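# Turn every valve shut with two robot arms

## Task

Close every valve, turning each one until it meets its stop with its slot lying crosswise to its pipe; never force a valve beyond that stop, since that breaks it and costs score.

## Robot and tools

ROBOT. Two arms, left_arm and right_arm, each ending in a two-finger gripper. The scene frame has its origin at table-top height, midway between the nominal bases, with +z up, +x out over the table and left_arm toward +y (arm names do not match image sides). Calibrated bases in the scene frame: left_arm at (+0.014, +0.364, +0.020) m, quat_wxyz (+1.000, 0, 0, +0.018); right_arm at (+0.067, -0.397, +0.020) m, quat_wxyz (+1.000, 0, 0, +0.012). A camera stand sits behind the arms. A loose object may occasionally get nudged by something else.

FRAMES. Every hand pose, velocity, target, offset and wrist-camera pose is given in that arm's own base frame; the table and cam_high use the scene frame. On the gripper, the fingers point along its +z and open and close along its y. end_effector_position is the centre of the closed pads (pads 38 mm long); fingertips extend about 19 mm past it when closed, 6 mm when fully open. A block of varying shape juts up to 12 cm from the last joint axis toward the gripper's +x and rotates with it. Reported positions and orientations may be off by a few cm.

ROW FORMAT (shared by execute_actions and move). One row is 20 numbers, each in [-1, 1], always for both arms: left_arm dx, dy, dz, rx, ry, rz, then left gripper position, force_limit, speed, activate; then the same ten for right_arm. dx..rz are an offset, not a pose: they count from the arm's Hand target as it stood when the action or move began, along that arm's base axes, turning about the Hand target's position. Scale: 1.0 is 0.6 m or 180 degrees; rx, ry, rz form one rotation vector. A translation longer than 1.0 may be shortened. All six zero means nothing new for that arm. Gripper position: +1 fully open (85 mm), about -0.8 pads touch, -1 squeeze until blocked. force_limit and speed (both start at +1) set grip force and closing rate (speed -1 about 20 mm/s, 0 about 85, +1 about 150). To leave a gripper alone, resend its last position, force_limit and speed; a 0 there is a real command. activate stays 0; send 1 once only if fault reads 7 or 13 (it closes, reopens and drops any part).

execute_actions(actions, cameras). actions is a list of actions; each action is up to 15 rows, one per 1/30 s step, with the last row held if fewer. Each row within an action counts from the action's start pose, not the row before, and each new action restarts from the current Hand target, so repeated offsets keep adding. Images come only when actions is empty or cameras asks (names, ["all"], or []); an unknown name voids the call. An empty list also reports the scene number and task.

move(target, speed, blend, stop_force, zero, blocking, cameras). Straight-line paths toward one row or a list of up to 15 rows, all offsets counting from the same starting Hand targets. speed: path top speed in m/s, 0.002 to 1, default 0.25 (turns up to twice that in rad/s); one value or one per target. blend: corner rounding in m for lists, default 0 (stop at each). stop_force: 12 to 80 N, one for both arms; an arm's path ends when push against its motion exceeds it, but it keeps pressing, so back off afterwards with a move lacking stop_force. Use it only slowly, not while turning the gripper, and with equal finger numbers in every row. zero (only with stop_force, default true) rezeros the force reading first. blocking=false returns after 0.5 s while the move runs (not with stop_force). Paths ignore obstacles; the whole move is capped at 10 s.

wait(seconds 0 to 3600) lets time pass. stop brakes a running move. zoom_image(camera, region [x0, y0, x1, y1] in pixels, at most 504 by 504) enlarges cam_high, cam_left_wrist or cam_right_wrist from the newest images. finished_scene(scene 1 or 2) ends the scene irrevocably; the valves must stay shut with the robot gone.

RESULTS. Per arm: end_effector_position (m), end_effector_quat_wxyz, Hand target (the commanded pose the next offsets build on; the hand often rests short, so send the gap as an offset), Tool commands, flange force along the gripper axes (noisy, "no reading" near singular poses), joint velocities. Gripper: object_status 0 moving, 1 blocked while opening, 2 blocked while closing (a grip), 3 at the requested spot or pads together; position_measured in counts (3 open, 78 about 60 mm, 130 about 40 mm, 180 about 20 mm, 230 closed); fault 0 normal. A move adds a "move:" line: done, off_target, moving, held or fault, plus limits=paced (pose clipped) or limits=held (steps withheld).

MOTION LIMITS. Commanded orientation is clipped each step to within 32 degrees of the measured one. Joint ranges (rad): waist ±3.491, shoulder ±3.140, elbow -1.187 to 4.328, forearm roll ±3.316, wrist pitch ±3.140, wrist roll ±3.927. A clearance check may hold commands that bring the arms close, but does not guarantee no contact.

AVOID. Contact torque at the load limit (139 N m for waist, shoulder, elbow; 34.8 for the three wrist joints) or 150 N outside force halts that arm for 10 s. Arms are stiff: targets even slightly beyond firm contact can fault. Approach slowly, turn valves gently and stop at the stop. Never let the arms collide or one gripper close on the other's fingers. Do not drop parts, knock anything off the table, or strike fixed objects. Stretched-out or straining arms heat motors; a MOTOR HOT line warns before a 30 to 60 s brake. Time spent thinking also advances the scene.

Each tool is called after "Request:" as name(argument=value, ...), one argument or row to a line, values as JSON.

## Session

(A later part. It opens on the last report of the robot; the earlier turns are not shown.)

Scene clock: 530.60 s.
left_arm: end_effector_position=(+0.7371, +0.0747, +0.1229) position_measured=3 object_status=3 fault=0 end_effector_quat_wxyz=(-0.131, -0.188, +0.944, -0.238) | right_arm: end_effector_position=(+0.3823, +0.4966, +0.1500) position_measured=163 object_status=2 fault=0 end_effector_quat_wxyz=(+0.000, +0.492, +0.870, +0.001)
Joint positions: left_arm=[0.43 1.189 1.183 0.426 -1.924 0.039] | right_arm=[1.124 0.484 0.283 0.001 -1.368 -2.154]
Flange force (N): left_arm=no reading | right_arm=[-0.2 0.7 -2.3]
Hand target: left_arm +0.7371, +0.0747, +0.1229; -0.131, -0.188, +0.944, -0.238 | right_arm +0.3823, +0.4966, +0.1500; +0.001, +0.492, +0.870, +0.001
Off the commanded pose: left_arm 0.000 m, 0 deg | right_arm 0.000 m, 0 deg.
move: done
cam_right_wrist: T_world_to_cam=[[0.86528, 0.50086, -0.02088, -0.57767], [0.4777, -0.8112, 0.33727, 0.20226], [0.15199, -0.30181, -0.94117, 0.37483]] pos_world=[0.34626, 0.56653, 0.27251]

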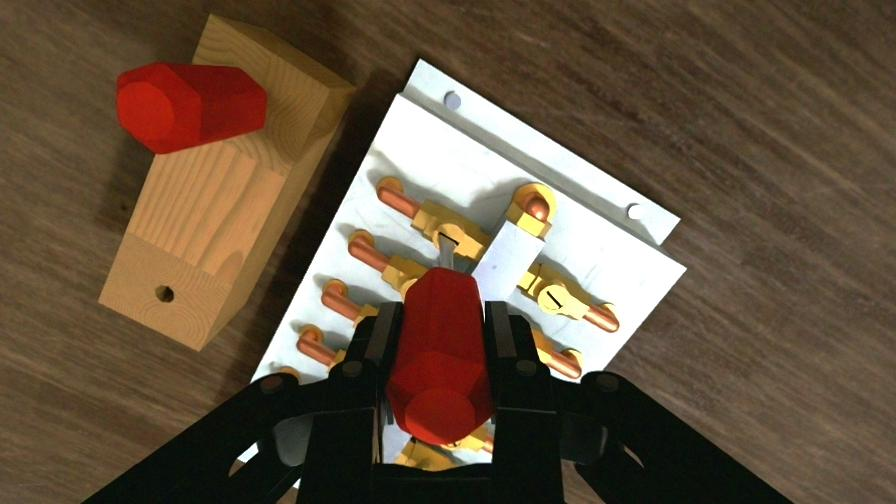

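Request:
move(
  target=[
    [0,0,0,0,0,0,1,1,1,0,0.0012,0.0006,-0.002,0,0,-0.008,-1,-0.2,-1,0],
  ],
  cameras=[],
  speed=0.05,
)

Request:
move(
  target=[0,0,0,0,0,0,1,1,1,0,0,0,-0.014,0,0,0,-1,-0.2,-1,0],
  cameras=["cam_right_wrist"],
  speed=0.01,
  stop_force=12,
)

Request:
zoom_image(
  camera="cam_right_wrist",
  region=[425, 215, 475, 265],
)

Scene clock: 535.80 s.
left_arm: end_effector_position=(+0.7371, +0.0747, +0.1229) position_measured=3 object_status=3 fault=0 end_effector_quat_wxyz=(-0.131, -0.188, +0.944, -0.238) | right_arm: end_effector_position=(+0.3830, +0.4969, +0.1488) position_measured=163 object_status=2 fault=0 end_effector_quat_wxyz=(+0.001, +0.503, +0.864, +0.001)
Joint positions: left_arm=[0.43 1.189 1.183 0.426 -1.924 0.039] | right_arm=[1.123 0.486 0.284 0.001 -1.366 -2.179]
Flange force (N): left_arm=no reading | right_arm=[-0.4 1.5 -2.4]
Hand target: left_arm +0.7371, +0.0747, +0.1229; -0.131, -0.188, +0.944, -0.238 | right_arm +0.3830, +0.4969, +0.1488; +0.001, +0.503, +0.864, +0.001
Off the commanded pose: left_arm 0.000 m, 0 deg | right_arm 0.000 m, 0 deg.
move: done

Scene clock: 536.67 s.
left_arm: end_effector_position=(+0.7371, +0.0747, +0.1229) position_measured=3 object_status=3 fault=0 end_effector_quat_wxyz=(-0.131, -0.188, +0.944, -0.238) | right_arm: end_effector_position=(+0.3831, +0.4969, +0.1464) position_measured=163 object_status=2 fault=0 end_effector_quat_wxyz=(+0.001, +0.503, +0.864, +0.001)
Joint positions: left_arm=[0.43 1.189 1.183 0.426 -1.924 0.039] | right_arm=[1.123 0.488 0.28 0.001 -1.36 -2.179]
Flange force (N): left_arm=no reading | right_arm=[1.1 -1.8 -23.5]
Hand target: left_arm +0.7371, +0.0747, +0.1229; -0.131, -0.188, +0.944, -0.238 | right_arm +0.3831, +0.4970, +0.1464; +0.001, +0.503, +0.864, +0.001 (not the last commanded pose)
Off the commanded pose: left_arm 0.000 m, 0 deg | right_arm 0.006 m, 0 deg.
move: contact (right_arm)
cam_right_wrist: T_world_to_cam=[[0.87758, 0.47898, -0.02065, -0.57256], [0.4571, -0.82295, 0.33736, 0.21714], [0.1446, -0.3055, -0.94115, 0.37601]] pos_world=[0.34884, 0.56781, 0.26881]

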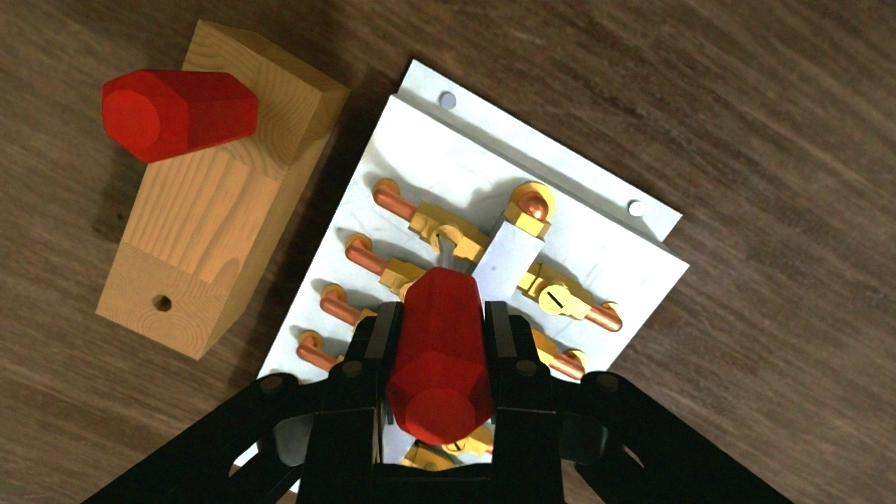

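Scaled by 10.080 from the camera's image (finer frame: 1280x720).

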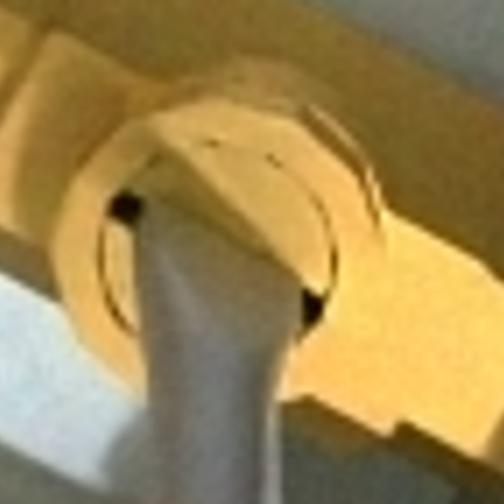

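Request:
move(
  target=[
    [0,0,0,0,0,0,1,1,1,0,0,0.0006,-0.0002,0,0,0.014,-1,-0.2,-1,0],
    [0,0,0,0,0,0,1,1,1,0,0,-0.0006,-0.0006,0,0,-0.008,-1,-0.2,-1,0],
    [0,0,0,0,0,0,1,1,1,0,0,0.0003,-0.0012,0,0,0.006,-1,-0.2,-1,0],
  ],
  cameras=["cam_right_wrist"],
  speed=0.05,
)

Request:
zoom_image(
  camera="cam_right_wrist",
  region=[425, 215, 475, 265],
)

Scene clock: 544.20 s.
left_arm: end_effector_position=(+0.7371, +0.0747, +0.1229) position_measured=3 object_status=3 fault=0 end_effector_quat_wxyz=(-0.131, -0.188, +0.944, -0.238) | right_arm: end_effector_position=(+0.3831, +0.4971, +0.1457) position_measured=163 object_status=2 fault=0 end_effector_quat_wxyz=(+0.001, +0.495, +0.869, +0.001)
Joint positions: left_arm=[0.43 1.189 1.183 0.426 -1.924 0.039] | right_arm=[1.124 0.488 0.279 0.001 -1.359 -2.16]
Flange force (N): left_arm=no reading | right_arm=[2.4 -3.3 -65.3]
Hand target: left_arm +0.7371, +0.0747, +0.1229; -0.131, -0.188, +0.944, -0.238 | right_arm +0.3831, +0.4971, +0.1456; +0.001, +0.495, +0.869, +0.001
Off the commanded pose: left_arm 0.000 m, 0 deg | right_arm 0.000 m, 0 deg.
move: done
cam_right_wrist: T_world_to_cam=[[0.86841, 0.49543, -0.02053, -0.5773], [0.47248, -0.81421, 0.33737, 0.2073], [0.15043, -0.30267, -0.94115, 0.37178]] pos_world=[0.34745, 0.56732, 0.26811]

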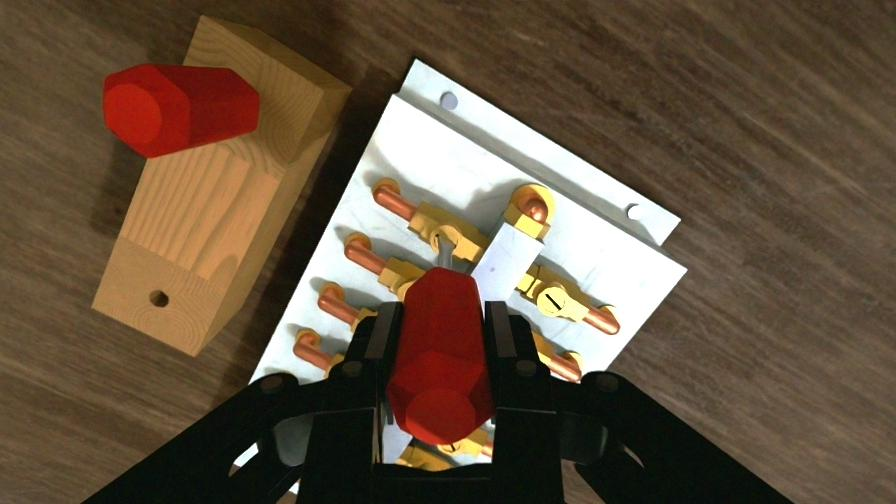

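Scaled by 10.080 from the camera's image (finer frame: 1280x720).

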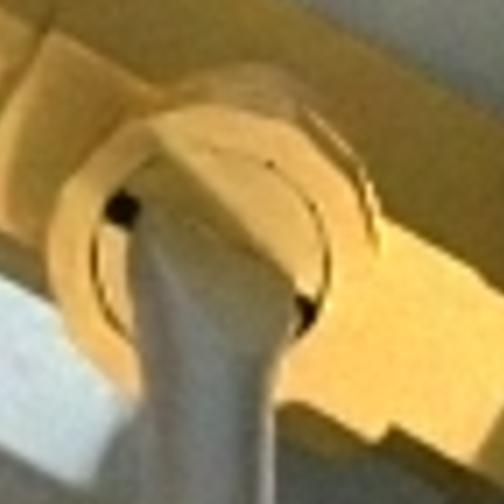

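Request:
move(
  target=[
    [0,0,0,0,0,0,1,1,1,0,0,0,0.004,0,0,0,-1,-0.2,-1,0],
    [0,0,0,0,0,0,1,1,1,0,0,-0.0015,0.004,0,0,0,-1,-0.2,-1,0],
    [0,0,0,0,0,0,1,1,1,0,0,-0.0015,0.0013,0,0,0,-1,-0.2,-1,0],
  ],
  cameras=[],
  speed=0.05,
)

Request:
move(
  target=[0,0,0,0,0,0,1,1,1,0,0,0.0004,0,0,0,0,-1,-0.2,-1,0],
  cameras=[],
  speed=0.02,
)

Request:
move(
  target=[0,0,0,0,0,0,1,1,1,0,0,0.0004,0,0,0,0,-1,-0.2,-1,0],
  cameras=[],
  speed=0.02,
)

Request:
move(
  target=[0,0,0,0,0,0,1,1,1,0,0,0.0004,0,0,0,0,-1,-0.2,-1,0],
  cameras=[],
  speed=0.02,
)

Request:
move(
  target=[0,0,0,0,0,0,1,1,1,0,0,0.0004,0,0,0,0,-1,-0.2,-1,0],
  cameras=[],
  speed=0.02,
)

Request:
move(
  target=[0,0,0,0,0,0,1,1,1,0,0,0.0004,0,0,0,0,-1,-0.2,-1,0],
  cameras=["cam_right_wrist"],
  speed=0.02,
)

Request:
zoom_image(
  camera="cam_right_wrist",
  region=[425, 215, 475, 265],
)

Scene clock: 563.10 s.
left_arm: end_effector_position=(+0.7371, +0.0747, +0.1229) position_measured=3 object_status=3 fault=0 end_effector_quat_wxyz=(-0.131, -0.188, +0.944, -0.238) | right_arm: end_effector_position=(+0.3831, +0.4962, +0.1465) position_measured=163 object_status=2 fault=0 end_effector_quat_wxyz=(+0.001, +0.495, +0.869, +0.002)
Joint positions: left_arm=[0.43 1.189 1.183 0.426 -1.924 0.039] | right_arm=[1.123 0.486 0.278 0.001 -1.36 -2.159]
Flange force (N): left_arm=no reading | right_arm=[-0.6 0.6 -1.8]
Hand target: left_arm +0.7371, +0.0747, +0.1229; -0.131, -0.188, +0.944, -0.238 | right_arm +0.3831, +0.4962, +0.1464; +0.001, +0.495, +0.869, +0.001
Off the commanded pose: left_arm 0.000 m, 0 deg | right_arm 0.000 m, 0 deg.
move: done

Scene clock: 563.60 s.
left_arm: end_effector_position=(+0.7371, +0.0747, +0.1229) position_measured=3 object_status=3 fault=0 end_effector_quat_wxyz=(-0.131, -0.188, +0.944, -0.238) | right_arm: end_effector_position=(+0.3831, +0.4965, +0.1464) position_measured=163 object_status=2 fault=0 end_effector_quat_wxyz=(+0.001, +0.495, +0.869, +0.001)
Joint positions: left_arm=[0.43 1.189 1.183 0.426 -1.924 0.039] | right_arm=[1.123 0.487 0.279 0.001 -1.36 -2.159]
Flange force (N): left_arm=no reading | right_arm=[0.7 2.1 -2.6]
Hand target: left_arm +0.7371, +0.0747, +0.1229; -0.131, -0.188, +0.944, -0.238 | right_arm +0.3831, +0.4965, +0.1464; +0.001, +0.495, +0.869, +0.001
Off the commanded pose: left_arm 0.000 m, 0 deg | right_arm 0.000 m, 0 deg.
move: done

Scene clock: 564.10 s.
left_arm: end_effector_position=(+0.7371, +0.0747, +0.1229) position_measured=3 object_status=3 fault=0 end_effector_quat_wxyz=(-0.131, -0.188, +0.944, -0.238) | right_arm: end_effector_position=(+0.3831, +0.4967, +0.1464) position_measured=163 object_status=2 fault=0 end_effector_quat_wxyz=(+0.001, +0.495, +0.869, +0.001)
Joint positions: left_arm=[0.43 1.189 1.183 0.426 -1.924 0.039] | right_arm=[1.123 0.487 0.279 0.001 -1.36 -2.16]
Flange force (N): left_arm=no reading | right_arm=[-0.7 1.4 -2.9]
Hand target: left_arm +0.7371, +0.0747, +0.1229; -0.131, -0.188, +0.944, -0.238 | right_arm +0.3831, +0.4967, +0.1464; +0.001, +0.495, +0.869, +0.001
Off the commanded pose: left_arm 0.000 m, 0 deg | right_arm 0.000 m, 0 deg.
move: done

Scene clock: 564.60 s.
left_arm: end_effector_position=(+0.7371, +0.0747, +0.1229) position_measured=3 object_status=3 fault=0 end_effector_quat_wxyz=(-0.131, -0.188, +0.944, -0.238) | right_arm: end_effector_position=(+0.3831, +0.4969, +0.1464) position_measured=163 object_status=2 fault=0 end_effector_quat_wxyz=(+0.001, +0.495, +0.869, +0.001)
Joint positions: left_arm=[0.43 1.189 1.183 0.426 -1.924 0.039] | right_arm=[1.123 0.488 0.28 0.001 -1.361 -2.16]
Flange force (N): left_arm=no reading | right_arm=[-2.1 0.7 -3.7]
Hand target: left_arm +0.7371, +0.0747, +0.1229; -0.131, -0.188, +0.944, -0.238 | right_arm +0.3831, +0.4970, +0.1464; +0.001, +0.495, +0.869, +0.001
Off the commanded pose: left_arm 0.000 m, 0 deg | right_arm 0.000 m, 0 deg.
move: done

Scene clock: 565.10 s.
left_arm: end_effector_position=(+0.7371, +0.0747, +0.1229) position_measured=3 object_status=3 fault=0 end_effector_quat_wxyz=(-0.131, -0.188, +0.944, -0.238) | right_arm: end_effector_position=(+0.3831, +0.4972, +0.1464) position_measured=163 object_status=2 fault=0 end_effector_quat_wxyz=(+0.001, +0.495, +0.869, +0.001)
Joint positions: left_arm=[0.43 1.189 1.183 0.426 -1.924 0.039] | right_arm=[1.124 0.488 0.281 0.001 -1.361 -2.16]
Flange force (N): left_arm=no reading | right_arm=[-3.3 -1.4 -3.4]
Hand target: left_arm +0.7371, +0.0747, +0.1229; -0.131, -0.188, +0.944, -0.238 | right_arm +0.3831, +0.4972, +0.1464; +0.001, +0.495, +0.869, +0.001
Off the commanded pose: left_arm 0.000 m, 0 deg | right_arm 0.000 m, 0 deg.
move: done

Scene clock: 565.60 s.
left_arm: end_effector_position=(+0.7371, +0.0747, +0.1229) position_measured=3 object_status=3 fault=0 end_effector_quat_wxyz=(-0.131, -0.188, +0.944, -0.238) | right_arm: end_effector_position=(+0.3831, +0.4974, +0.1464) position_measured=163 object_status=2 fault=0 end_effector_quat_wxyz=(+0.001, +0.495, +0.869, +0.001)
Joint positions: left_arm=[0.43 1.189 1.183 0.426 -1.924 0.039] | right_arm=[1.124 0.489 0.281 0.001 -1.361 -2.16]
Flange force (N): left_arm=no reading | right_arm=[-2.4 -1.0 -3.6]
Hand target: left_arm +0.7371, +0.0747, +0.1229; -0.131, -0.188, +0.944, -0.238 | right_arm +0.3831, +0.4974, +0.1464; +0.001, +0.495, +0.869, +0.001
Off the commanded pose: left_arm 0.000 m, 0 deg | right_arm 0.000 m, 0 deg.
move: done
cam_right_wrist: T_world_to_cam=[[0.86842, 0.4954, -0.02061, -0.57739], [0.47249, -0.81423, 0.33732, 0.2073], [0.15033, -0.30268, -0.94116, 0.37266]] pos_world=[0.34745, 0.56763, 0.26891]

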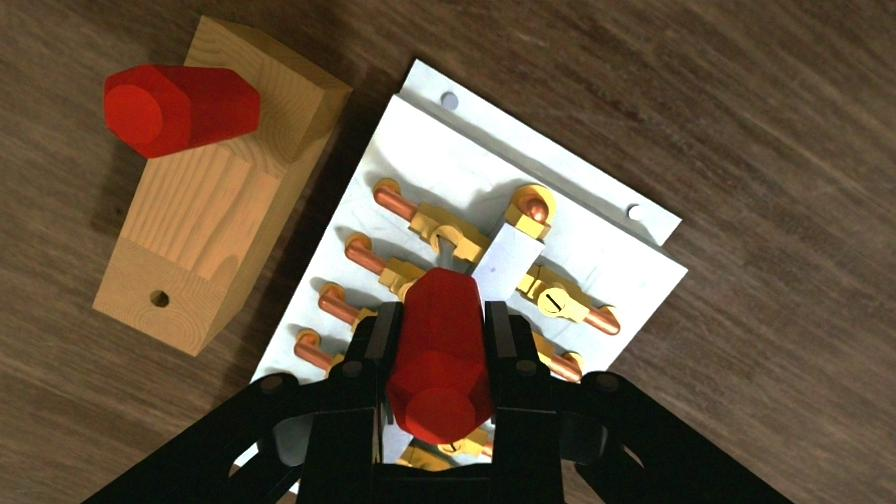

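Scaled by 10.080 from the camera's image (finer frame: 1280x720).

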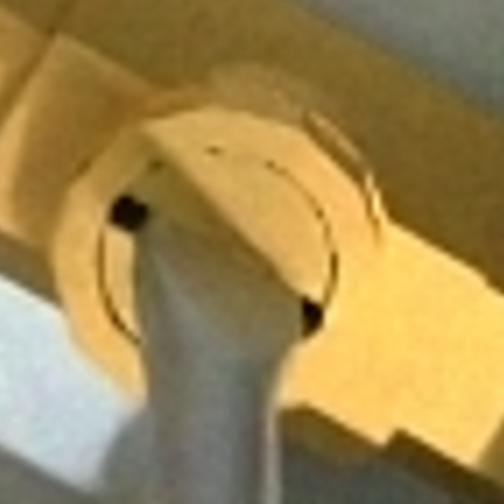

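Request:
move(
  target=[0,0,0,0,0,0,1,1,1,0,0,-0.0005,-0.01,0,0,0,-1,-0.2,-1,0],
  cameras=["cam_right_wrist"],
  speed=0.01,
  stop_force=12,
)

Request:
zoom_image(
  camera="cam_right_wrist",
  region=[425, 215, 475, 265],
)

Scene clock: 573.13 s.
left_arm: end_effector_position=(+0.7371, +0.0747, +0.1229) position_measured=3 object_status=3 fault=0 end_effector_quat_wxyz=(-0.131, -0.188, +0.944, -0.238) | right_arm: end_effector_position=(+0.3831, +0.4974, +0.1439) position_measured=163 object_status=2 fault=0 end_effector_quat_wxyz=(+0.001, +0.495, +0.869, +0.002)
Joint positions: left_arm=[0.43 1.189 1.183 0.426 -1.924 0.039] | right_arm=[1.124 0.49 0.277 0.001 -1.355 -2.16]
Flange force (N): left_arm=no reading | right_arm=[-1.9 -1.7 -25.8]
Hand target: left_arm +0.7371, +0.0747, +0.1229; -0.131, -0.188, +0.944, -0.238 | right_arm +0.3831, +0.4974, +0.1439; +0.001, +0.495, +0.869, +0.002 (not the last commanded pose)
Off the commanded pose: left_arm 0.000 m, 0 deg | right_arm 0.003 m, 0 deg.
move: contact (right_arm)
cam_right_wrist: T_world_to_cam=[[0.86839, 0.49546, -0.02043, -0.57747], [0.47252, -0.81427, 0.33718, 0.20811], [0.15042, -0.30246, -0.94122, 0.37014]] pos_world=[0.34745, 0.56752, 0.26641]

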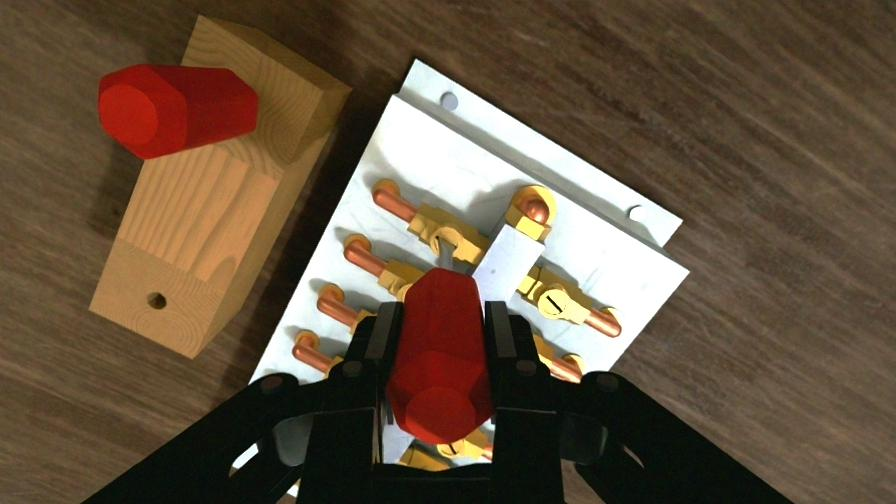

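Scaled by 10.080 from the camera's image (finer frame: 1280x720).

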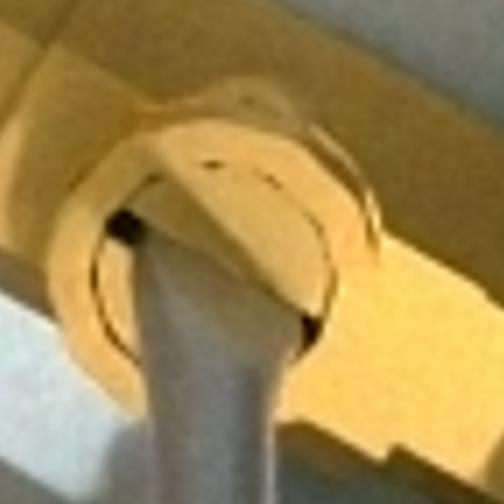

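Request:
move(
  target=[
    [0,0,0,0,0,0,1,1,1,0,-0.0013,-0.0013,0.0007,0,0,-0.170,-1,-0.2,-1,0],
    [0,0,0,0,0,0,1,1,1,0,-0.0032,-0.0018,0.0007,0,0,-0.337,-1,-0.2,-1,0],
    [0,0,0,0,0,0,1,1,1,0,-0.0052,-0.0012,0.0007,0,0,-0.526,-1,-0.2,-1,0],
  ],
  cameras=["cam_right_wrist"],
  speed=0.3,
  blend=[0.002,0.002,0],
)

Request:
zoom_image(
  camera="cam_right_wrist",
  region=[425, 215, 475, 265],
)

Scene clock: 585.27 s.
left_arm: end_effector_position=(+0.7371, +0.0747, +0.1229) position_measured=3 object_status=3 fault=0 end_effector_quat_wxyz=(-0.131, -0.188, +0.944, -0.238) | right_arm: end_effector_position=(+0.3799, +0.4967, +0.1443) position_measured=163 object_status=2 fault=0 end_effector_quat_wxyz=(+0.002, +0.974, +0.225, +0.001)
Joint positions: left_arm=[0.43 1.189 1.183 0.426 -1.924 0.039] | right_arm=[1.129 0.487 0.273 0.003 -1.359 -3.818]
Flange force (N): left_arm=no reading | right_arm=[-2.4 -12.5 -17.2]
Hand target: left_arm +0.7371, +0.0747, +0.1229; -0.131, -0.188, +0.944, -0.238 | right_arm +0.3799, +0.4967, +0.1443; +0.001, +0.974, +0.225, +0.001
Off the commanded pose: left_arm 0.000 m, 0 deg | right_arm 0.000 m, 0 deg.
move: done
cam_right_wrist: T_world_to_cam=[[0.42293, -0.90593, -0.02045, 0.29089], [-0.8501, -0.40447, 0.33725, 0.50797], [-0.3138, -0.12525, -0.94119, 0.45907]] pos_world=[0.45286, 0.52649, 0.26671]

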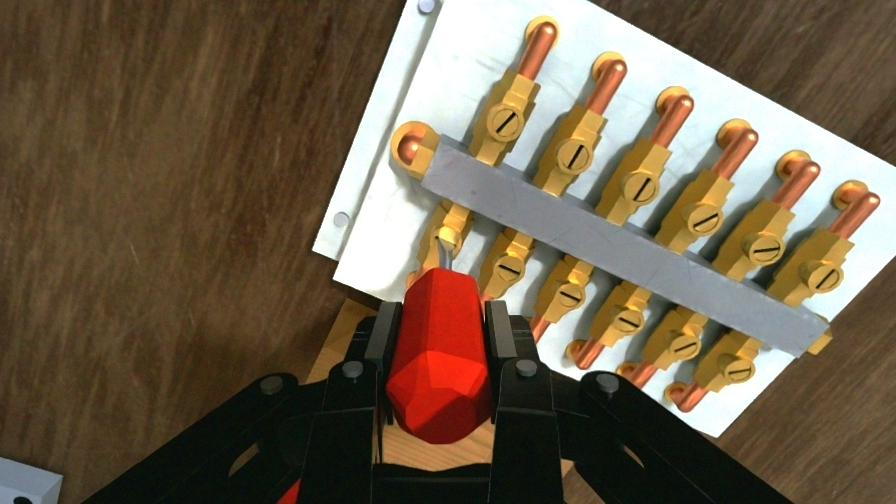

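Scaled by 10.080 from the camera's image (finer frame: 1280x720).

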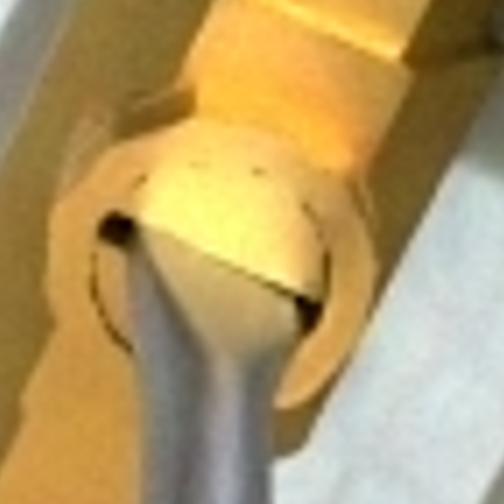

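Request:
move(
  target=[
    [0,0,0,0,0,0,1,1,1,0,0.0003,0.0001,0,0,0,0.012,-1,-0.2,-1,0],
    [0,0,0,0,0,0,1,1,1,0,0.0003,0.0001,0.018,0,0,0.012,-1,-0.2,-1,0],
    [0,0,0,0,0,0,1,1,1,0,0.0032,-0.247,0.018,0,0,0.35,-1,-0.2,-1,0],
    [0,0,0,0,0,0,1,1,1,0,0.0032,-0.247,0.0097,0,0,0.35,-1,-0.2,-1,0],
  ],
  cameras=["cam_right_wrist"],
  speed=[0.05,0.05,0.3,0.1],
)

Request:
zoom_image(
  camera="cam_right_wrist",
  region=[425, 215, 475, 265],
)

Scene clock: 601.97 s.
left_arm: end_effector_position=(+0.7371, +0.0747, +0.1229) position_measured=3 object_status=3 fault=0 end_effector_quat_wxyz=(-0.131, -0.188, +0.944, -0.238) | right_arm: end_effector_position=(+0.3818, +0.3485, +0.1502) position_measured=163 object_status=2 fault=0 end_effector_quat_wxyz=(+0.001, +0.714, +0.701, +0.001)
Joint positions: left_arm=[0.43 1.189 1.183 0.426 -1.924 0.039] | right_arm=[0.995 0.215 -0.076 0.002 -1.278 -2.585]
Flange force (N): left_arm=no reading | right_arm=[0.8 2.2 -2.5]
Hand target: left_arm +0.7371, +0.0747, +0.1229; -0.131, -0.188, +0.944, -0.238 | right_arm +0.3819, +0.3485, +0.1501; +0.001, +0.714, +0.701, +0.001
Off the commanded pose: left_arm 0.000 m, 0 deg | right_arm 0.000 m, 0 deg.
move: done
cam_right_wrist: T_world_to_cam=[[0.9992, -0.03446, -0.02056, -0.36775], [-0.02552, -0.9411, 0.33718, 0.31979], [-0.03097, -0.33638, -0.94122, 0.41223]] pos_world=[0.38838, 0.42695, 0.27261]

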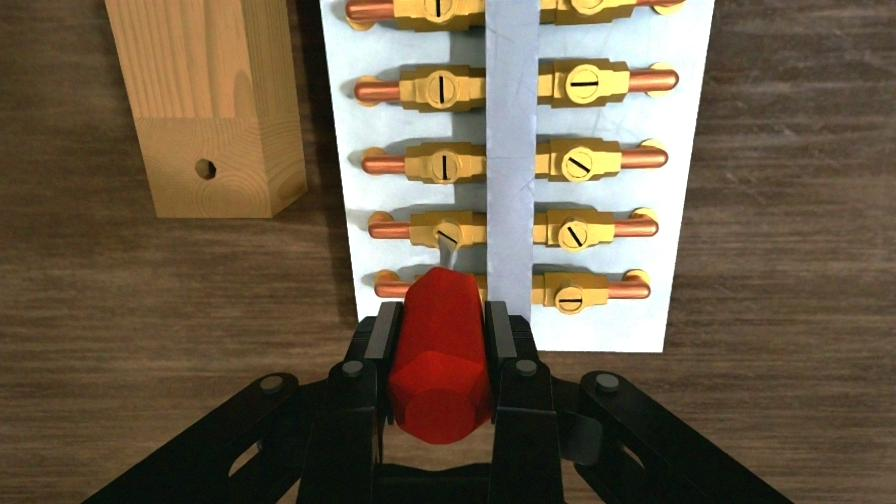

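Scaled by 10.080 from the camera's image (finer frame: 1280x720).

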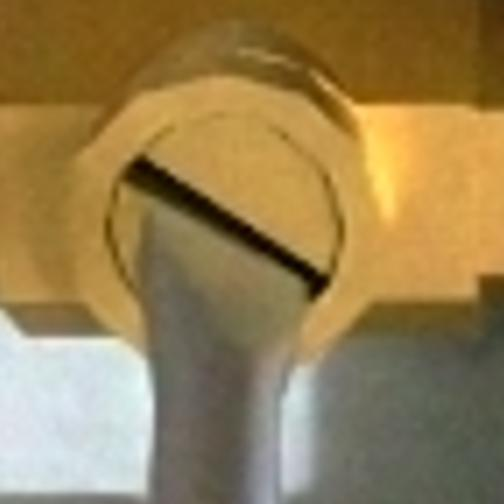

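Request:
move(
  target=[
    [0,0,0,0,0,0,1,1,1,0,0.0002,0.0003,-0.003,0,0,0,-1,-0.2,-1,0],
  ],
  cameras=[],
  speed=0.05,
)

Request:
move(
  target=[0,0,0,0,0,0,1,1,1,0,0,0,-0.014,0,0,0,-1,-0.2,-1,0],
  cameras=["cam_right_wrist"],
  speed=0.01,
  stop_force=12,
)

Request:
zoom_image(
  camera="cam_right_wrist",
  region=[425, 215, 475, 265],
)

Scene clock: 616.57 s.
left_arm: end_effector_position=(+0.7371, +0.0747, +0.1229) position_measured=3 object_status=3 fault=0 end_effector_quat_wxyz=(-0.131, -0.188, +0.944, -0.238) | right_arm: end_effector_position=(+0.3820, +0.3486, +0.1483) position_measured=163 object_status=2 fault=0 end_effector_quat_wxyz=(+0.001, +0.714, +0.701, +0.001)
Joint positions: left_arm=[0.43 1.189 1.183 0.426 -1.924 0.039] | right_arm=[0.995 0.217 -0.078 0.003 -1.274 -2.585]
Flange force (N): left_arm=no reading | right_arm=[1.5 3.1 -2.7]
Hand target: left_arm +0.7371, +0.0747, +0.1229; -0.131, -0.188, +0.944, -0.238 | right_arm +0.3820, +0.3486, +0.1483; +0.001, +0.714, +0.701, +0.001
Off the commanded pose: left_arm 0.000 m, 0 deg | right_arm 0.000 m, 0 deg.
move: done

Scene clock: 617.43 s.
left_arm: end_effector_position=(+0.7371, +0.0747, +0.1229) position_measured=3 object_status=3 fault=0 end_effector_quat_wxyz=(-0.131, -0.188, +0.944, -0.238) | right_arm: end_effector_position=(+0.3820, +0.3487, +0.1457) position_measured=163 object_status=2 fault=0 end_effector_quat_wxyz=(+0.001, +0.714, +0.701, +0.001)
Joint positions: left_arm=[0.43 1.189 1.183 0.426 -1.924 0.039] | right_arm=[0.995 0.219 -0.082 0.003 -1.267 -2.585]
Flange force (N): left_arm=no reading | right_arm=[2.6 0.0 -27.0]
Hand target: left_arm +0.7371, +0.0747, +0.1229; -0.131, -0.188, +0.944, -0.238 | right_arm +0.3820, +0.3487, +0.1457; +0.001, +0.714, +0.701, +0.001 (not the last commanded pose)
Off the commanded pose: left_arm 0.000 m, 0 deg | right_arm 0.006 m, 0 deg.
move: contact (right_arm)
cam_right_wrist: T_world_to_cam=[[0.9992, -0.03448, -0.02035, -0.36808], [-0.02561, -0.94113, 0.33709, 0.32154], [-0.03077, -0.33629, -0.94125, 0.40806]] pos_world=[0.38858, 0.42715, 0.26821]

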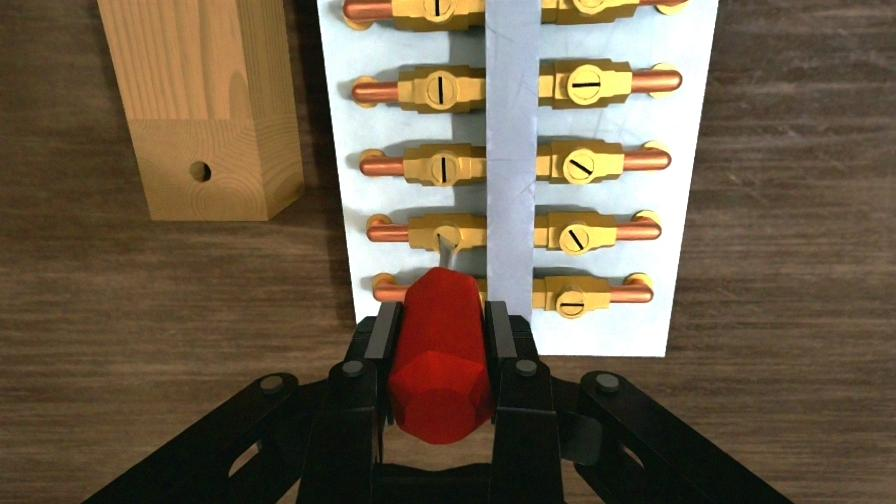

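Scaled by 10.080 from the camera's image (finer frame: 1280x720).

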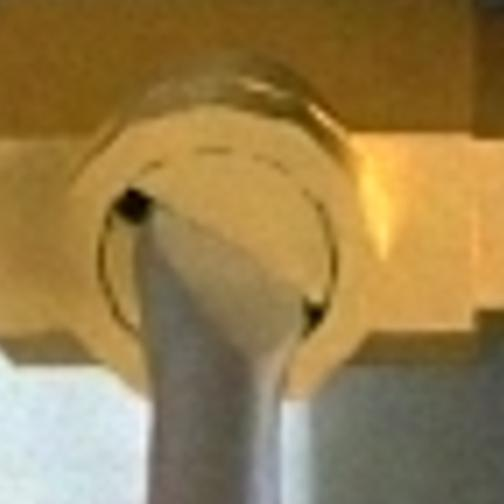

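Request:
move(
  target=[0,0,0,0,0,0,1,1,1,0,0.0002,0.0003,0,0,0,0,-1,-0.2,-1,0],
  cameras=[],
  speed=0.02,
)

Request:
move(
  target=[0,0,0,0,0,0,1,1,1,0,0.0002,0.0003,0,0,0,0,-1,-0.2,-1,0],
  cameras=[],
  speed=0.02,
)

Request:
move(
  target=[0,0,0,0,0,0,1,1,1,0,0.0002,0.0003,0,0,0,0,-1,-0.2,-1,0],
  cameras=[],
  speed=0.02,
)

Request:
move(
  target=[0,0,0,0,0,0,1,1,1,0,0.0002,0.0003,0,0,0,0,-1,-0.2,-1,0],
  cameras=["cam_right_wrist"],
  speed=0.02,
)

Request:
zoom_image(
  camera="cam_right_wrist",
  region=[425, 215, 475, 265],
)

Scene clock: 624.20 s.
left_arm: end_effector_position=(+0.7371, +0.0747, +0.1229) position_measured=3 object_status=3 fault=0 end_effector_quat_wxyz=(-0.131, -0.188, +0.944, -0.238) | right_arm: end_effector_position=(+0.3821, +0.3488, +0.1457) position_measured=163 object_status=2 fault=0 end_effector_quat_wxyz=(+0.001, +0.713, +0.701, +0.001)
Joint positions: left_arm=[0.43 1.189 1.183 0.426 -1.924 0.039] | right_arm=[0.995 0.219 -0.082 0.003 -1.268 -2.585]
Flange force (N): left_arm=no reading | right_arm=[2.3 -2.2 -29.8]
Hand target: left_arm +0.7371, +0.0747, +0.1229; -0.131, -0.188, +0.944, -0.238 | right_arm +0.3821, +0.3489, +0.1457; +0.001, +0.714, +0.701, +0.001
Off the commanded pose: left_arm 0.000 m, 0 deg | right_arm 0.000 m, 0 deg.
move: done

Scene clock: 624.70 s.
left_arm: end_effector_position=(+0.7371, +0.0747, +0.1229) position_measured=3 object_status=3 fault=0 end_effector_quat_wxyz=(-0.131, -0.188, +0.944, -0.238) | right_arm: end_effector_position=(+0.3823, +0.3490, +0.1457) position_measured=163 object_status=2 fault=0 end_effector_quat_wxyz=(+0.001, +0.713, +0.701, +0.001)
Joint positions: left_arm=[0.43 1.189 1.183 0.426 -1.924 0.039] | right_arm=[0.995 0.22 -0.081 0.003 -1.268 -2.585]
Flange force (N): left_arm=no reading | right_arm=[0.8 -3.7 -29.4]
Hand target: left_arm +0.7371, +0.0747, +0.1229; -0.131, -0.188, +0.944, -0.238 | right_arm +0.3823, +0.3490, +0.1457; +0.001, +0.714, +0.701, +0.001
Off the commanded pose: left_arm 0.000 m, 0 deg | right_arm 0.000 m, 0 deg.
move: done

Scene clock: 625.20 s.
left_arm: end_effector_position=(+0.7371, +0.0747, +0.1229) position_measured=3 object_status=3 fault=0 end_effector_quat_wxyz=(-0.131, -0.188, +0.944, -0.238) | right_arm: end_effector_position=(+0.3824, +0.3492, +0.1457) position_measured=163 object_status=2 fault=0 end_effector_quat_wxyz=(+0.001, +0.713, +0.701, +0.001)
Joint positions: left_arm=[0.43 1.189 1.183 0.426 -1.924 0.039] | right_arm=[0.995 0.22 -0.081 0.003 -1.268 -2.585]
Flange force (N): left_arm=no reading | right_arm=[0.1 -3.9 -30.2]
Hand target: left_arm +0.7371, +0.0747, +0.1229; -0.131, -0.188, +0.944, -0.238 | right_arm +0.3824, +0.3492, +0.1457; +0.001, +0.714, +0.701, +0.001
Off the commanded pose: left_arm 0.000 m, 0 deg | right_arm 0.000 m, 0 deg.
move: done

Scene clock: 625.70 s.
left_arm: end_effector_position=(+0.7371, +0.0747, +0.1229) position_measured=3 object_status=3 fault=0 end_effector_quat_wxyz=(-0.131, -0.188, +0.944, -0.238) | right_arm: end_effector_position=(+0.3825, +0.3494, +0.1457) position_measured=163 object_status=2 fault=0 end_effector_quat_wxyz=(+0.001, +0.713, +0.701, +0.001)
Joint positions: left_arm=[0.43 1.189 1.183 0.426 -1.924 0.039] | right_arm=[0.995 0.221 -0.08 0.003 -1.268 -2.585]
Flange force (N): left_arm=no reading | right_arm=[1.3 -4.8 -30.5]
Hand target: left_arm +0.7371, +0.0747, +0.1229; -0.131, -0.188, +0.944, -0.238 | right_arm +0.3825, +0.3494, +0.1457; +0.001, +0.714, +0.701, +0.001
Off the commanded pose: left_arm 0.000 m, 0 deg | right_arm 0.000 m, 0 deg.
move: done
cam_right_wrist: T_world_to_cam=[[0.9992, -0.03439, -0.02038, -0.36849], [-0.02552, -0.94113, 0.33708, 0.32218], [-0.03077, -0.33629, -0.94125, 0.4083]] pos_world=[0.38898, 0.42785, 0.26821]

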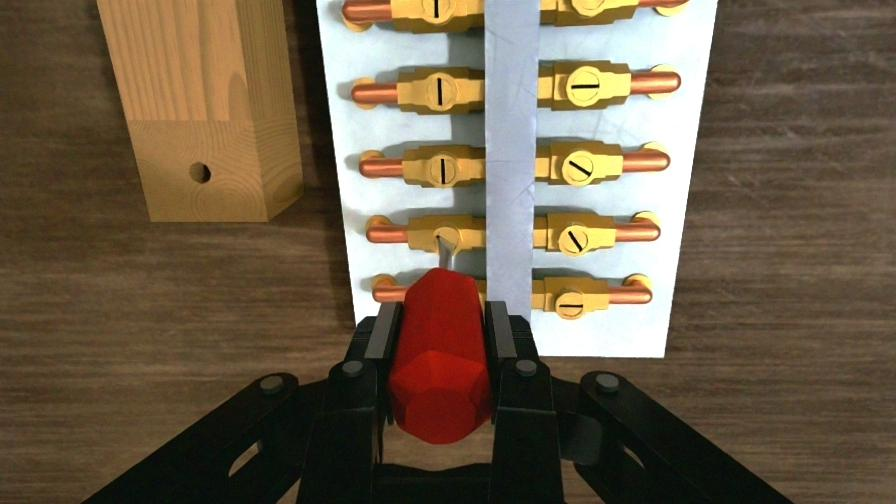

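Scaled by 10.080 from the camera's image (finer frame: 1280x720).

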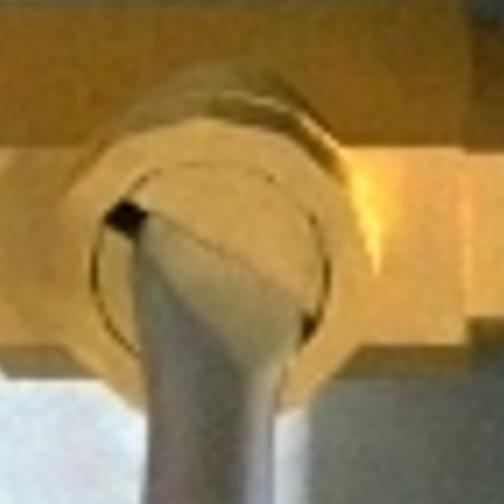

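Request:
move(
  target=[0,0,0,0,0,0,1,1,1,0, 0.0002,0.0003,-0.004,0,0,0,-1,-0.2,-1,0],
  speed=0.01,
  stop_force=12,
  cameras=["cam_right_wrist"],
)

Request:
zoom_image(
  camera="cam_right_wrist",
  region=[425, 215, 475, 265],
)

Scene clock: 646.30 s.
left_arm: end_effector_position=(+0.7371, +0.0747, +0.1229) position_measured=3 object_status=3 fault=0 end_effector_quat_wxyz=(-0.131, -0.188, +0.944, -0.238) | right_arm: end_effector_position=(+0.3827, +0.3497, +0.1453) position_measured=163 object_status=2 fault=0 end_effector_quat_wxyz=(+0.001, +0.713, +0.701, +0.002)
Joint positions: left_arm=[0.43 1.189 1.183 0.426 -1.924 0.039] | right_arm=[0.995 0.221 -0.08 0.003 -1.266 -2.585]
Flange force (N): left_arm=no reading | right_arm=[3.4 -7.4 -49.5]
Hand target: left_arm +0.7371, +0.0747, +0.1229; -0.131, -0.188, +0.944, -0.238 | right_arm +0.3827, +0.3497, +0.1453; +0.001, +0.713, +0.701, +0.002 (not the last commanded pose)
Off the commanded pose: left_arm 0.000 m, 0 deg | right_arm 0.002 m, 0 deg.
move: contact (right_arm)
cam_right_wrist: T_world_to_cam=[[0.99921, -0.03442, -0.01996, -0.36879], [-0.02571, -0.94135, 0.33645, 0.32281], [-0.03037, -0.33567, -0.94149, 0.40774]] pos_world=[0.38918, 0.42805, 0.26791]

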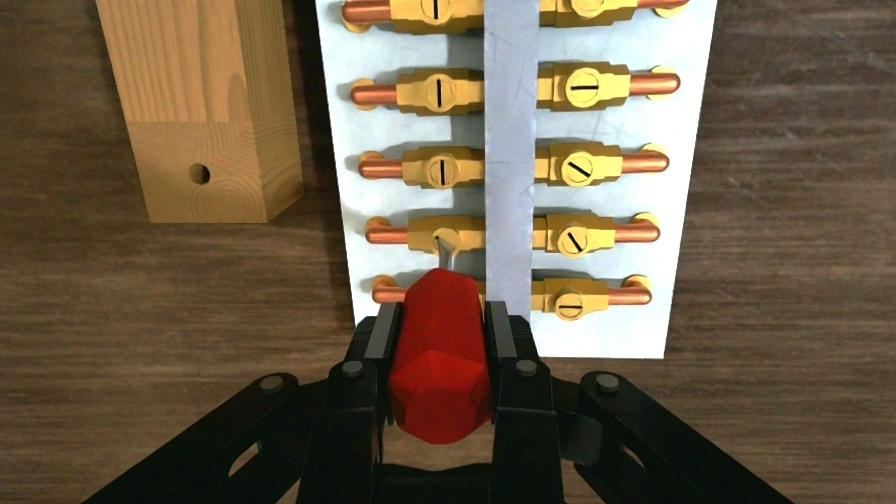

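Scaled by 10.080 from the camera's image (finer frame: 1280x720).

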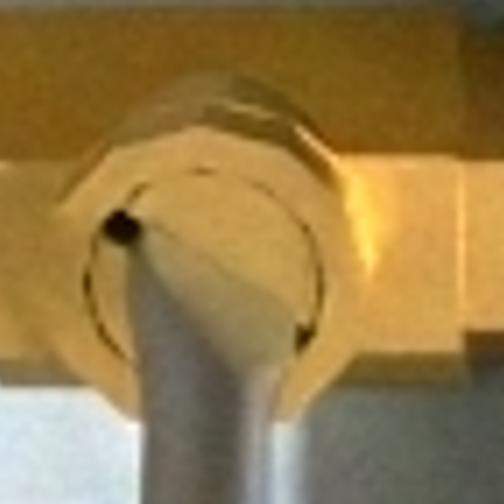

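Request:
move(
  target=[0,0,0,0,0,0,1,1,1,0, 0,0,0.009,0,0,0,-1,-0.2,-1,0],
  speed=0.05,
  cameras=["cam_right_wrist"],
)

Request:
zoom_image(
  camera="cam_right_wrist",
  region=[425, 215, 475, 265],
)

Scene clock: 652.37 s.
left_arm: end_effector_position=(+0.7371, +0.0747, +0.1229) position_measured=3 object_status=3 fault=0 end_effector_quat_wxyz=(-0.131, -0.188, +0.944, -0.238) | right_arm: end_effector_position=(+0.3826, +0.3497, +0.1507) position_measured=163 object_status=2 fault=0 end_effector_quat_wxyz=(+0.001, +0.714, +0.701, +0.002)
Joint positions: left_arm=[0.43 1.189 1.183 0.426 -1.924 0.039] | right_arm=[0.995 0.217 -0.072 0.002 -1.279 -2.585]
Flange force (N): left_arm=no reading | right_arm=[1.4 2.6 -3.0]
Hand target: left_arm +0.7371, +0.0747, +0.1229; -0.131, -0.188, +0.944, -0.238 | right_arm +0.3827, +0.3497, +0.1507; +0.001, +0.713, +0.701, +0.002
Off the commanded pose: left_arm 0.000 m, 0 deg | right_arm 0.000 m, 0 deg.
move: done
cam_right_wrist: T_world_to_cam=[[0.9992, -0.03449, -0.02014, -0.3686], [-0.02571, -0.94135, 0.33645, 0.32103], [-0.03057, -0.33567, -0.94148, 0.4128]] pos_world=[0.38918, 0.42805, 0.27321]

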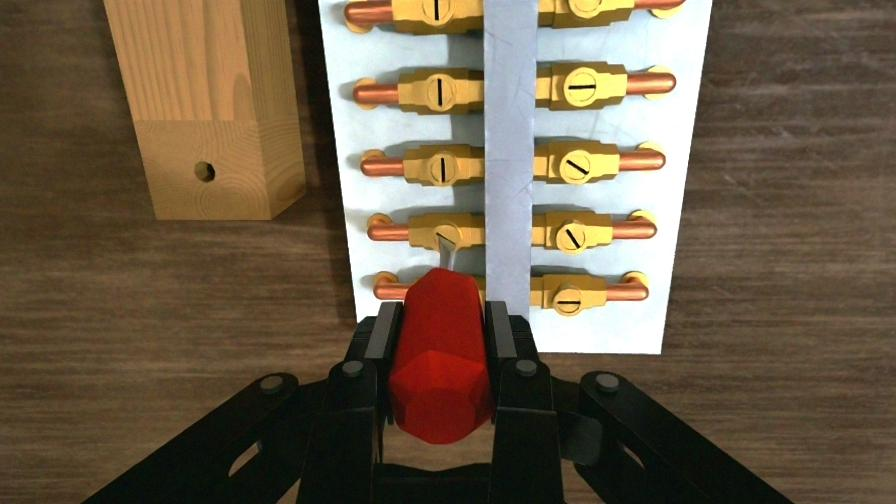

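Scaled by 10.080 from the camera's image (finer frame: 1280x720).

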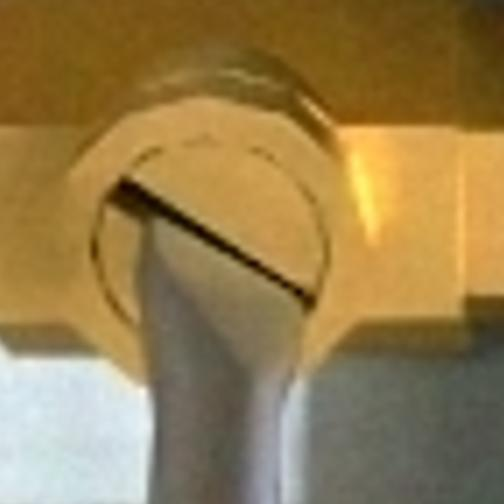

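Request:
move(
  target=[0,0,0,0,0,0,1,1,1,0, -0.0005,-0.0009,-0.0012,0,0,0,-1,-0.2,-1,0],
  speed=0.02,
  cameras=["cam_right_wrist"],
)

Request:
zoom_image(
  camera="cam_right_wrist",
  region=[425, 215, 475, 265],
)

Request:
move(
  target=[0,0,0,0,0,0,1,1,1,0, 0,0,-0.014,0,0,0,-1,-0.2,-1,0],
  speed=0.01,
  stop_force=12,
  cameras=["cam_right_wrist"],
)

Request:
zoom_image(
  camera="cam_right_wrist",
  region=[425, 215, 475, 265],
)

Scene clock: 660.33 s.
left_arm: end_effector_position=(+0.7371, +0.0747, +0.1229) position_measured=3 object_status=3 fault=0 end_effector_quat_wxyz=(-0.131, -0.188, +0.944, -0.238) | right_arm: end_effector_position=(+0.3824, +0.3492, +0.1500) position_measured=163 object_status=2 fault=0 end_effector_quat_wxyz=(+0.001, +0.713, +0.701, +0.002)
Joint positions: left_arm=[0.43 1.189 1.183 0.426 -1.924 0.039] | right_arm=[0.995 0.216 -0.075 0.003 -1.277 -2.585]
Flange force (N): left_arm=no reading | right_arm=[2.0 2.8 -2.6]
Hand target: left_arm +0.7371, +0.0747, +0.1229; -0.131, -0.188, +0.944, -0.238 | right_arm +0.3824, +0.3491, +0.1500; +0.001, +0.713, +0.701, +0.002
Off the commanded pose: left_arm 0.000 m, 0 deg | right_arm 0.000 m, 0 deg.
move: done
cam_right_wrist: T_world_to_cam=[[0.99921, -0.03433, -0.01999, -0.36834], [-0.02561, -0.94131, 0.33657, 0.32066], [-0.03037, -0.33579, -0.94145, 0.41202]] pos_world=[0.38878, 0.42755, 0.27261]

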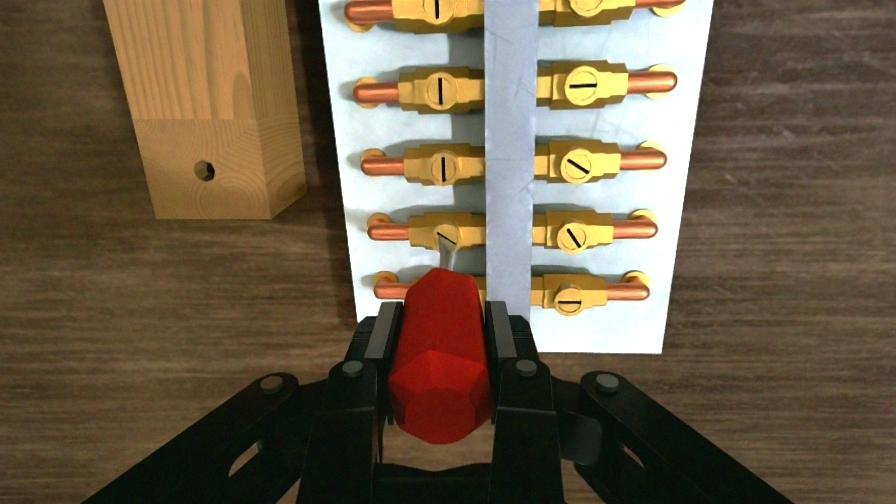

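Scaled by 10.080 from the camera's image (finer frame: 1280x720).

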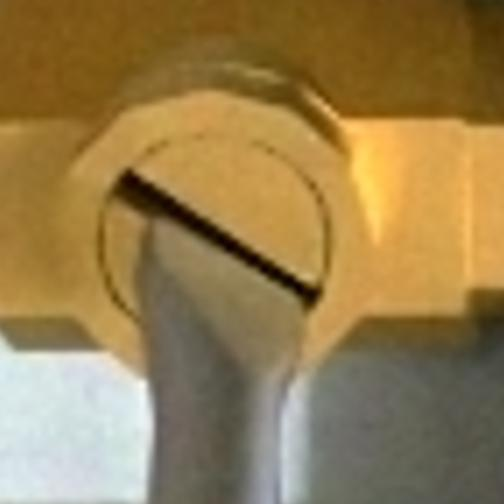

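Scene clock: 661.40 s.
left_arm: end_effector_position=(+0.7371, +0.0747, +0.1229) position_measured=3 object_status=3 fault=0 end_effector_quat_wxyz=(-0.131, -0.188, +0.944, -0.238) | right_arm: end_effector_position=(+0.3824, +0.3492, +0.1456) position_measured=163 object_status=2 fault=0 end_effector_quat_wxyz=(+0.001, +0.713, +0.701, +0.002)
Joint positions: left_arm=[0.43 1.189 1.183 0.426 -1.924 0.039] | right_arm=[0.995 0.219 -0.082 0.003 -1.267 -2.585]
Flange force (N): left_arm=no reading | right_arm=[2.8 -0.6 -27.1]
Hand target: left_arm +0.7371, +0.0747, +0.1229; -0.131, -0.188, +0.944, -0.238 | right_arm +0.3824, +0.3492, +0.1456; +0.001, +0.713, +0.701, +0.002 (not the last commanded pose)
Off the commanded pose: left_arm 0.000 m, 0 deg | right_arm 0.004 m, 0 deg.
move: contact (right_arm)
cam_right_wrist: T_world_to_cam=[[0.99921, -0.03439, -0.01987, -0.36854], [-0.02571, -0.94138, 0.33636, 0.32227], [-0.03027, -0.33558, -0.94152, 0.40777]] pos_world=[0.38888, 0.42755, 0.26821]

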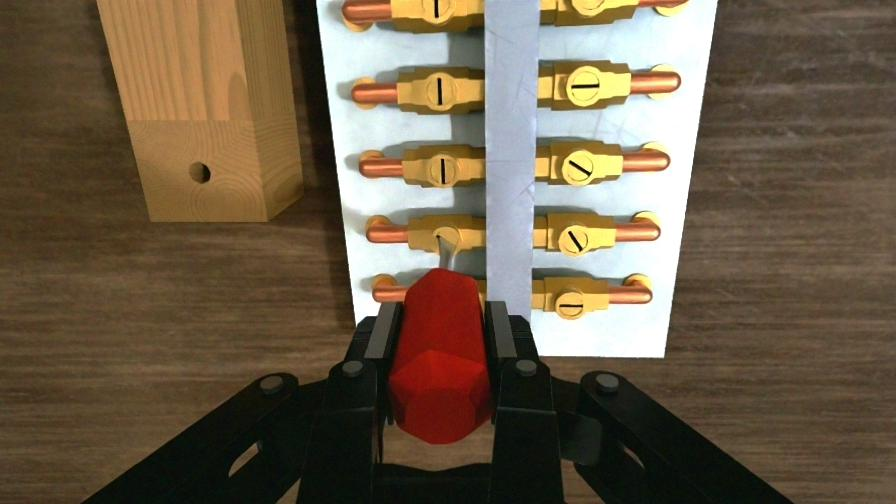

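Scaled by 10.080 from the camera's image (finer frame: 1280x720).

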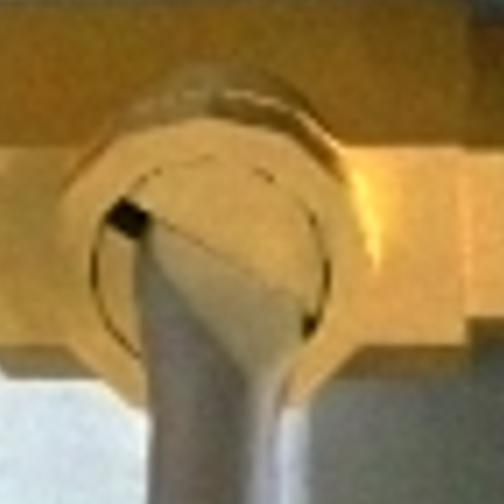

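Request:
move(
  target=[0,0,0,0,0,0,1,1,1,0, 0,0,0.0008,0,0,-0.07,-1,-0.2,-1,0],
  speed=0.2,
  cameras=["cam_right_wrist"],
)

Request:
zoom_image(
  camera="cam_right_wrist",
  region=[425, 215, 475, 265],
)

Scene clock: 672.37 s.
left_arm: end_effector_position=(+0.7371, +0.0747, +0.1229) position_measured=3 object_status=3 fault=0 end_effector_quat_wxyz=(-0.131, -0.188, +0.944, -0.238) | right_arm: end_effector_position=(+0.3824, +0.3492, +0.1461) position_measured=163 object_status=2 fault=0 end_effector_quat_wxyz=(+0.001, +0.786, +0.618, +0.002)
Joint positions: left_arm=[0.43 1.189 1.183 0.426 -1.924 0.039] | right_arm=[0.996 0.22 -0.08 0.003 -1.268 -2.805]
Flange force (N): left_arm=no reading | right_arm=[4.5 4.1 -1.2]
Hand target: left_arm +0.7371, +0.0747, +0.1229; -0.131, -0.188, +0.944, -0.238 | right_arm +0.3824, +0.3492, +0.1461; +0.001, +0.786, +0.618, +0.002
Off the commanded pose: left_arm 0.000 m, 0 deg | right_arm 0.000 m, 0 deg.
move: done
cam_right_wrist: T_world_to_cam=[[0.96765, -0.25151, -0.01999, -0.28067], [-0.23038, -0.91309, 0.33643, 0.39053], [-0.10287, -0.32094, -0.9415, 0.43081]] pos_world=[0.40588, 0.42427, 0.26861]

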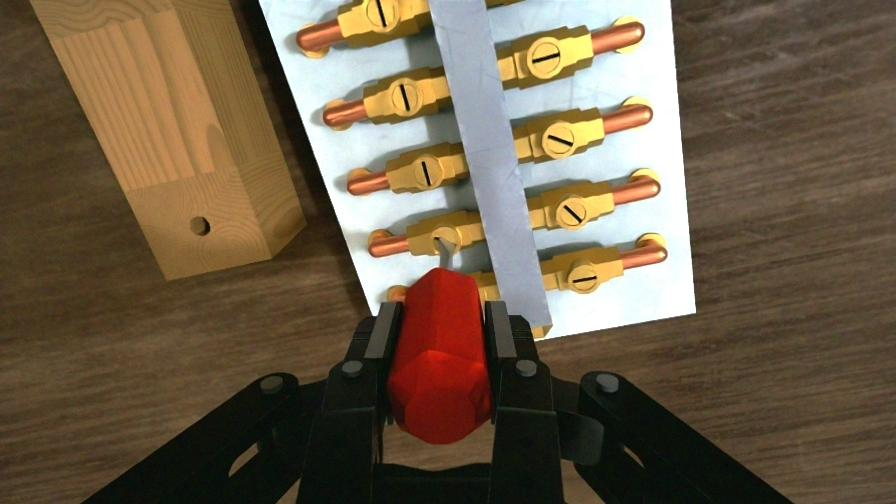

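Scaled by 10.080 from the camera's image (finer frame: 1280x720).

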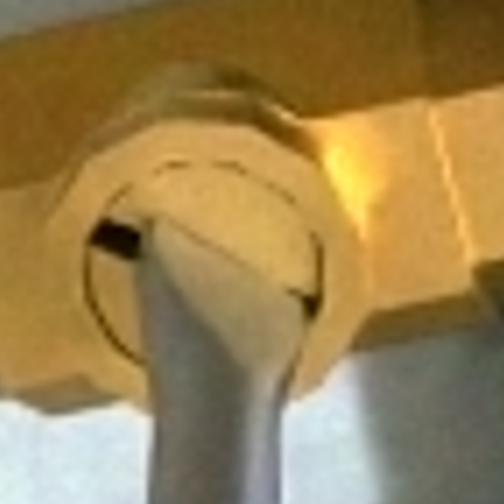

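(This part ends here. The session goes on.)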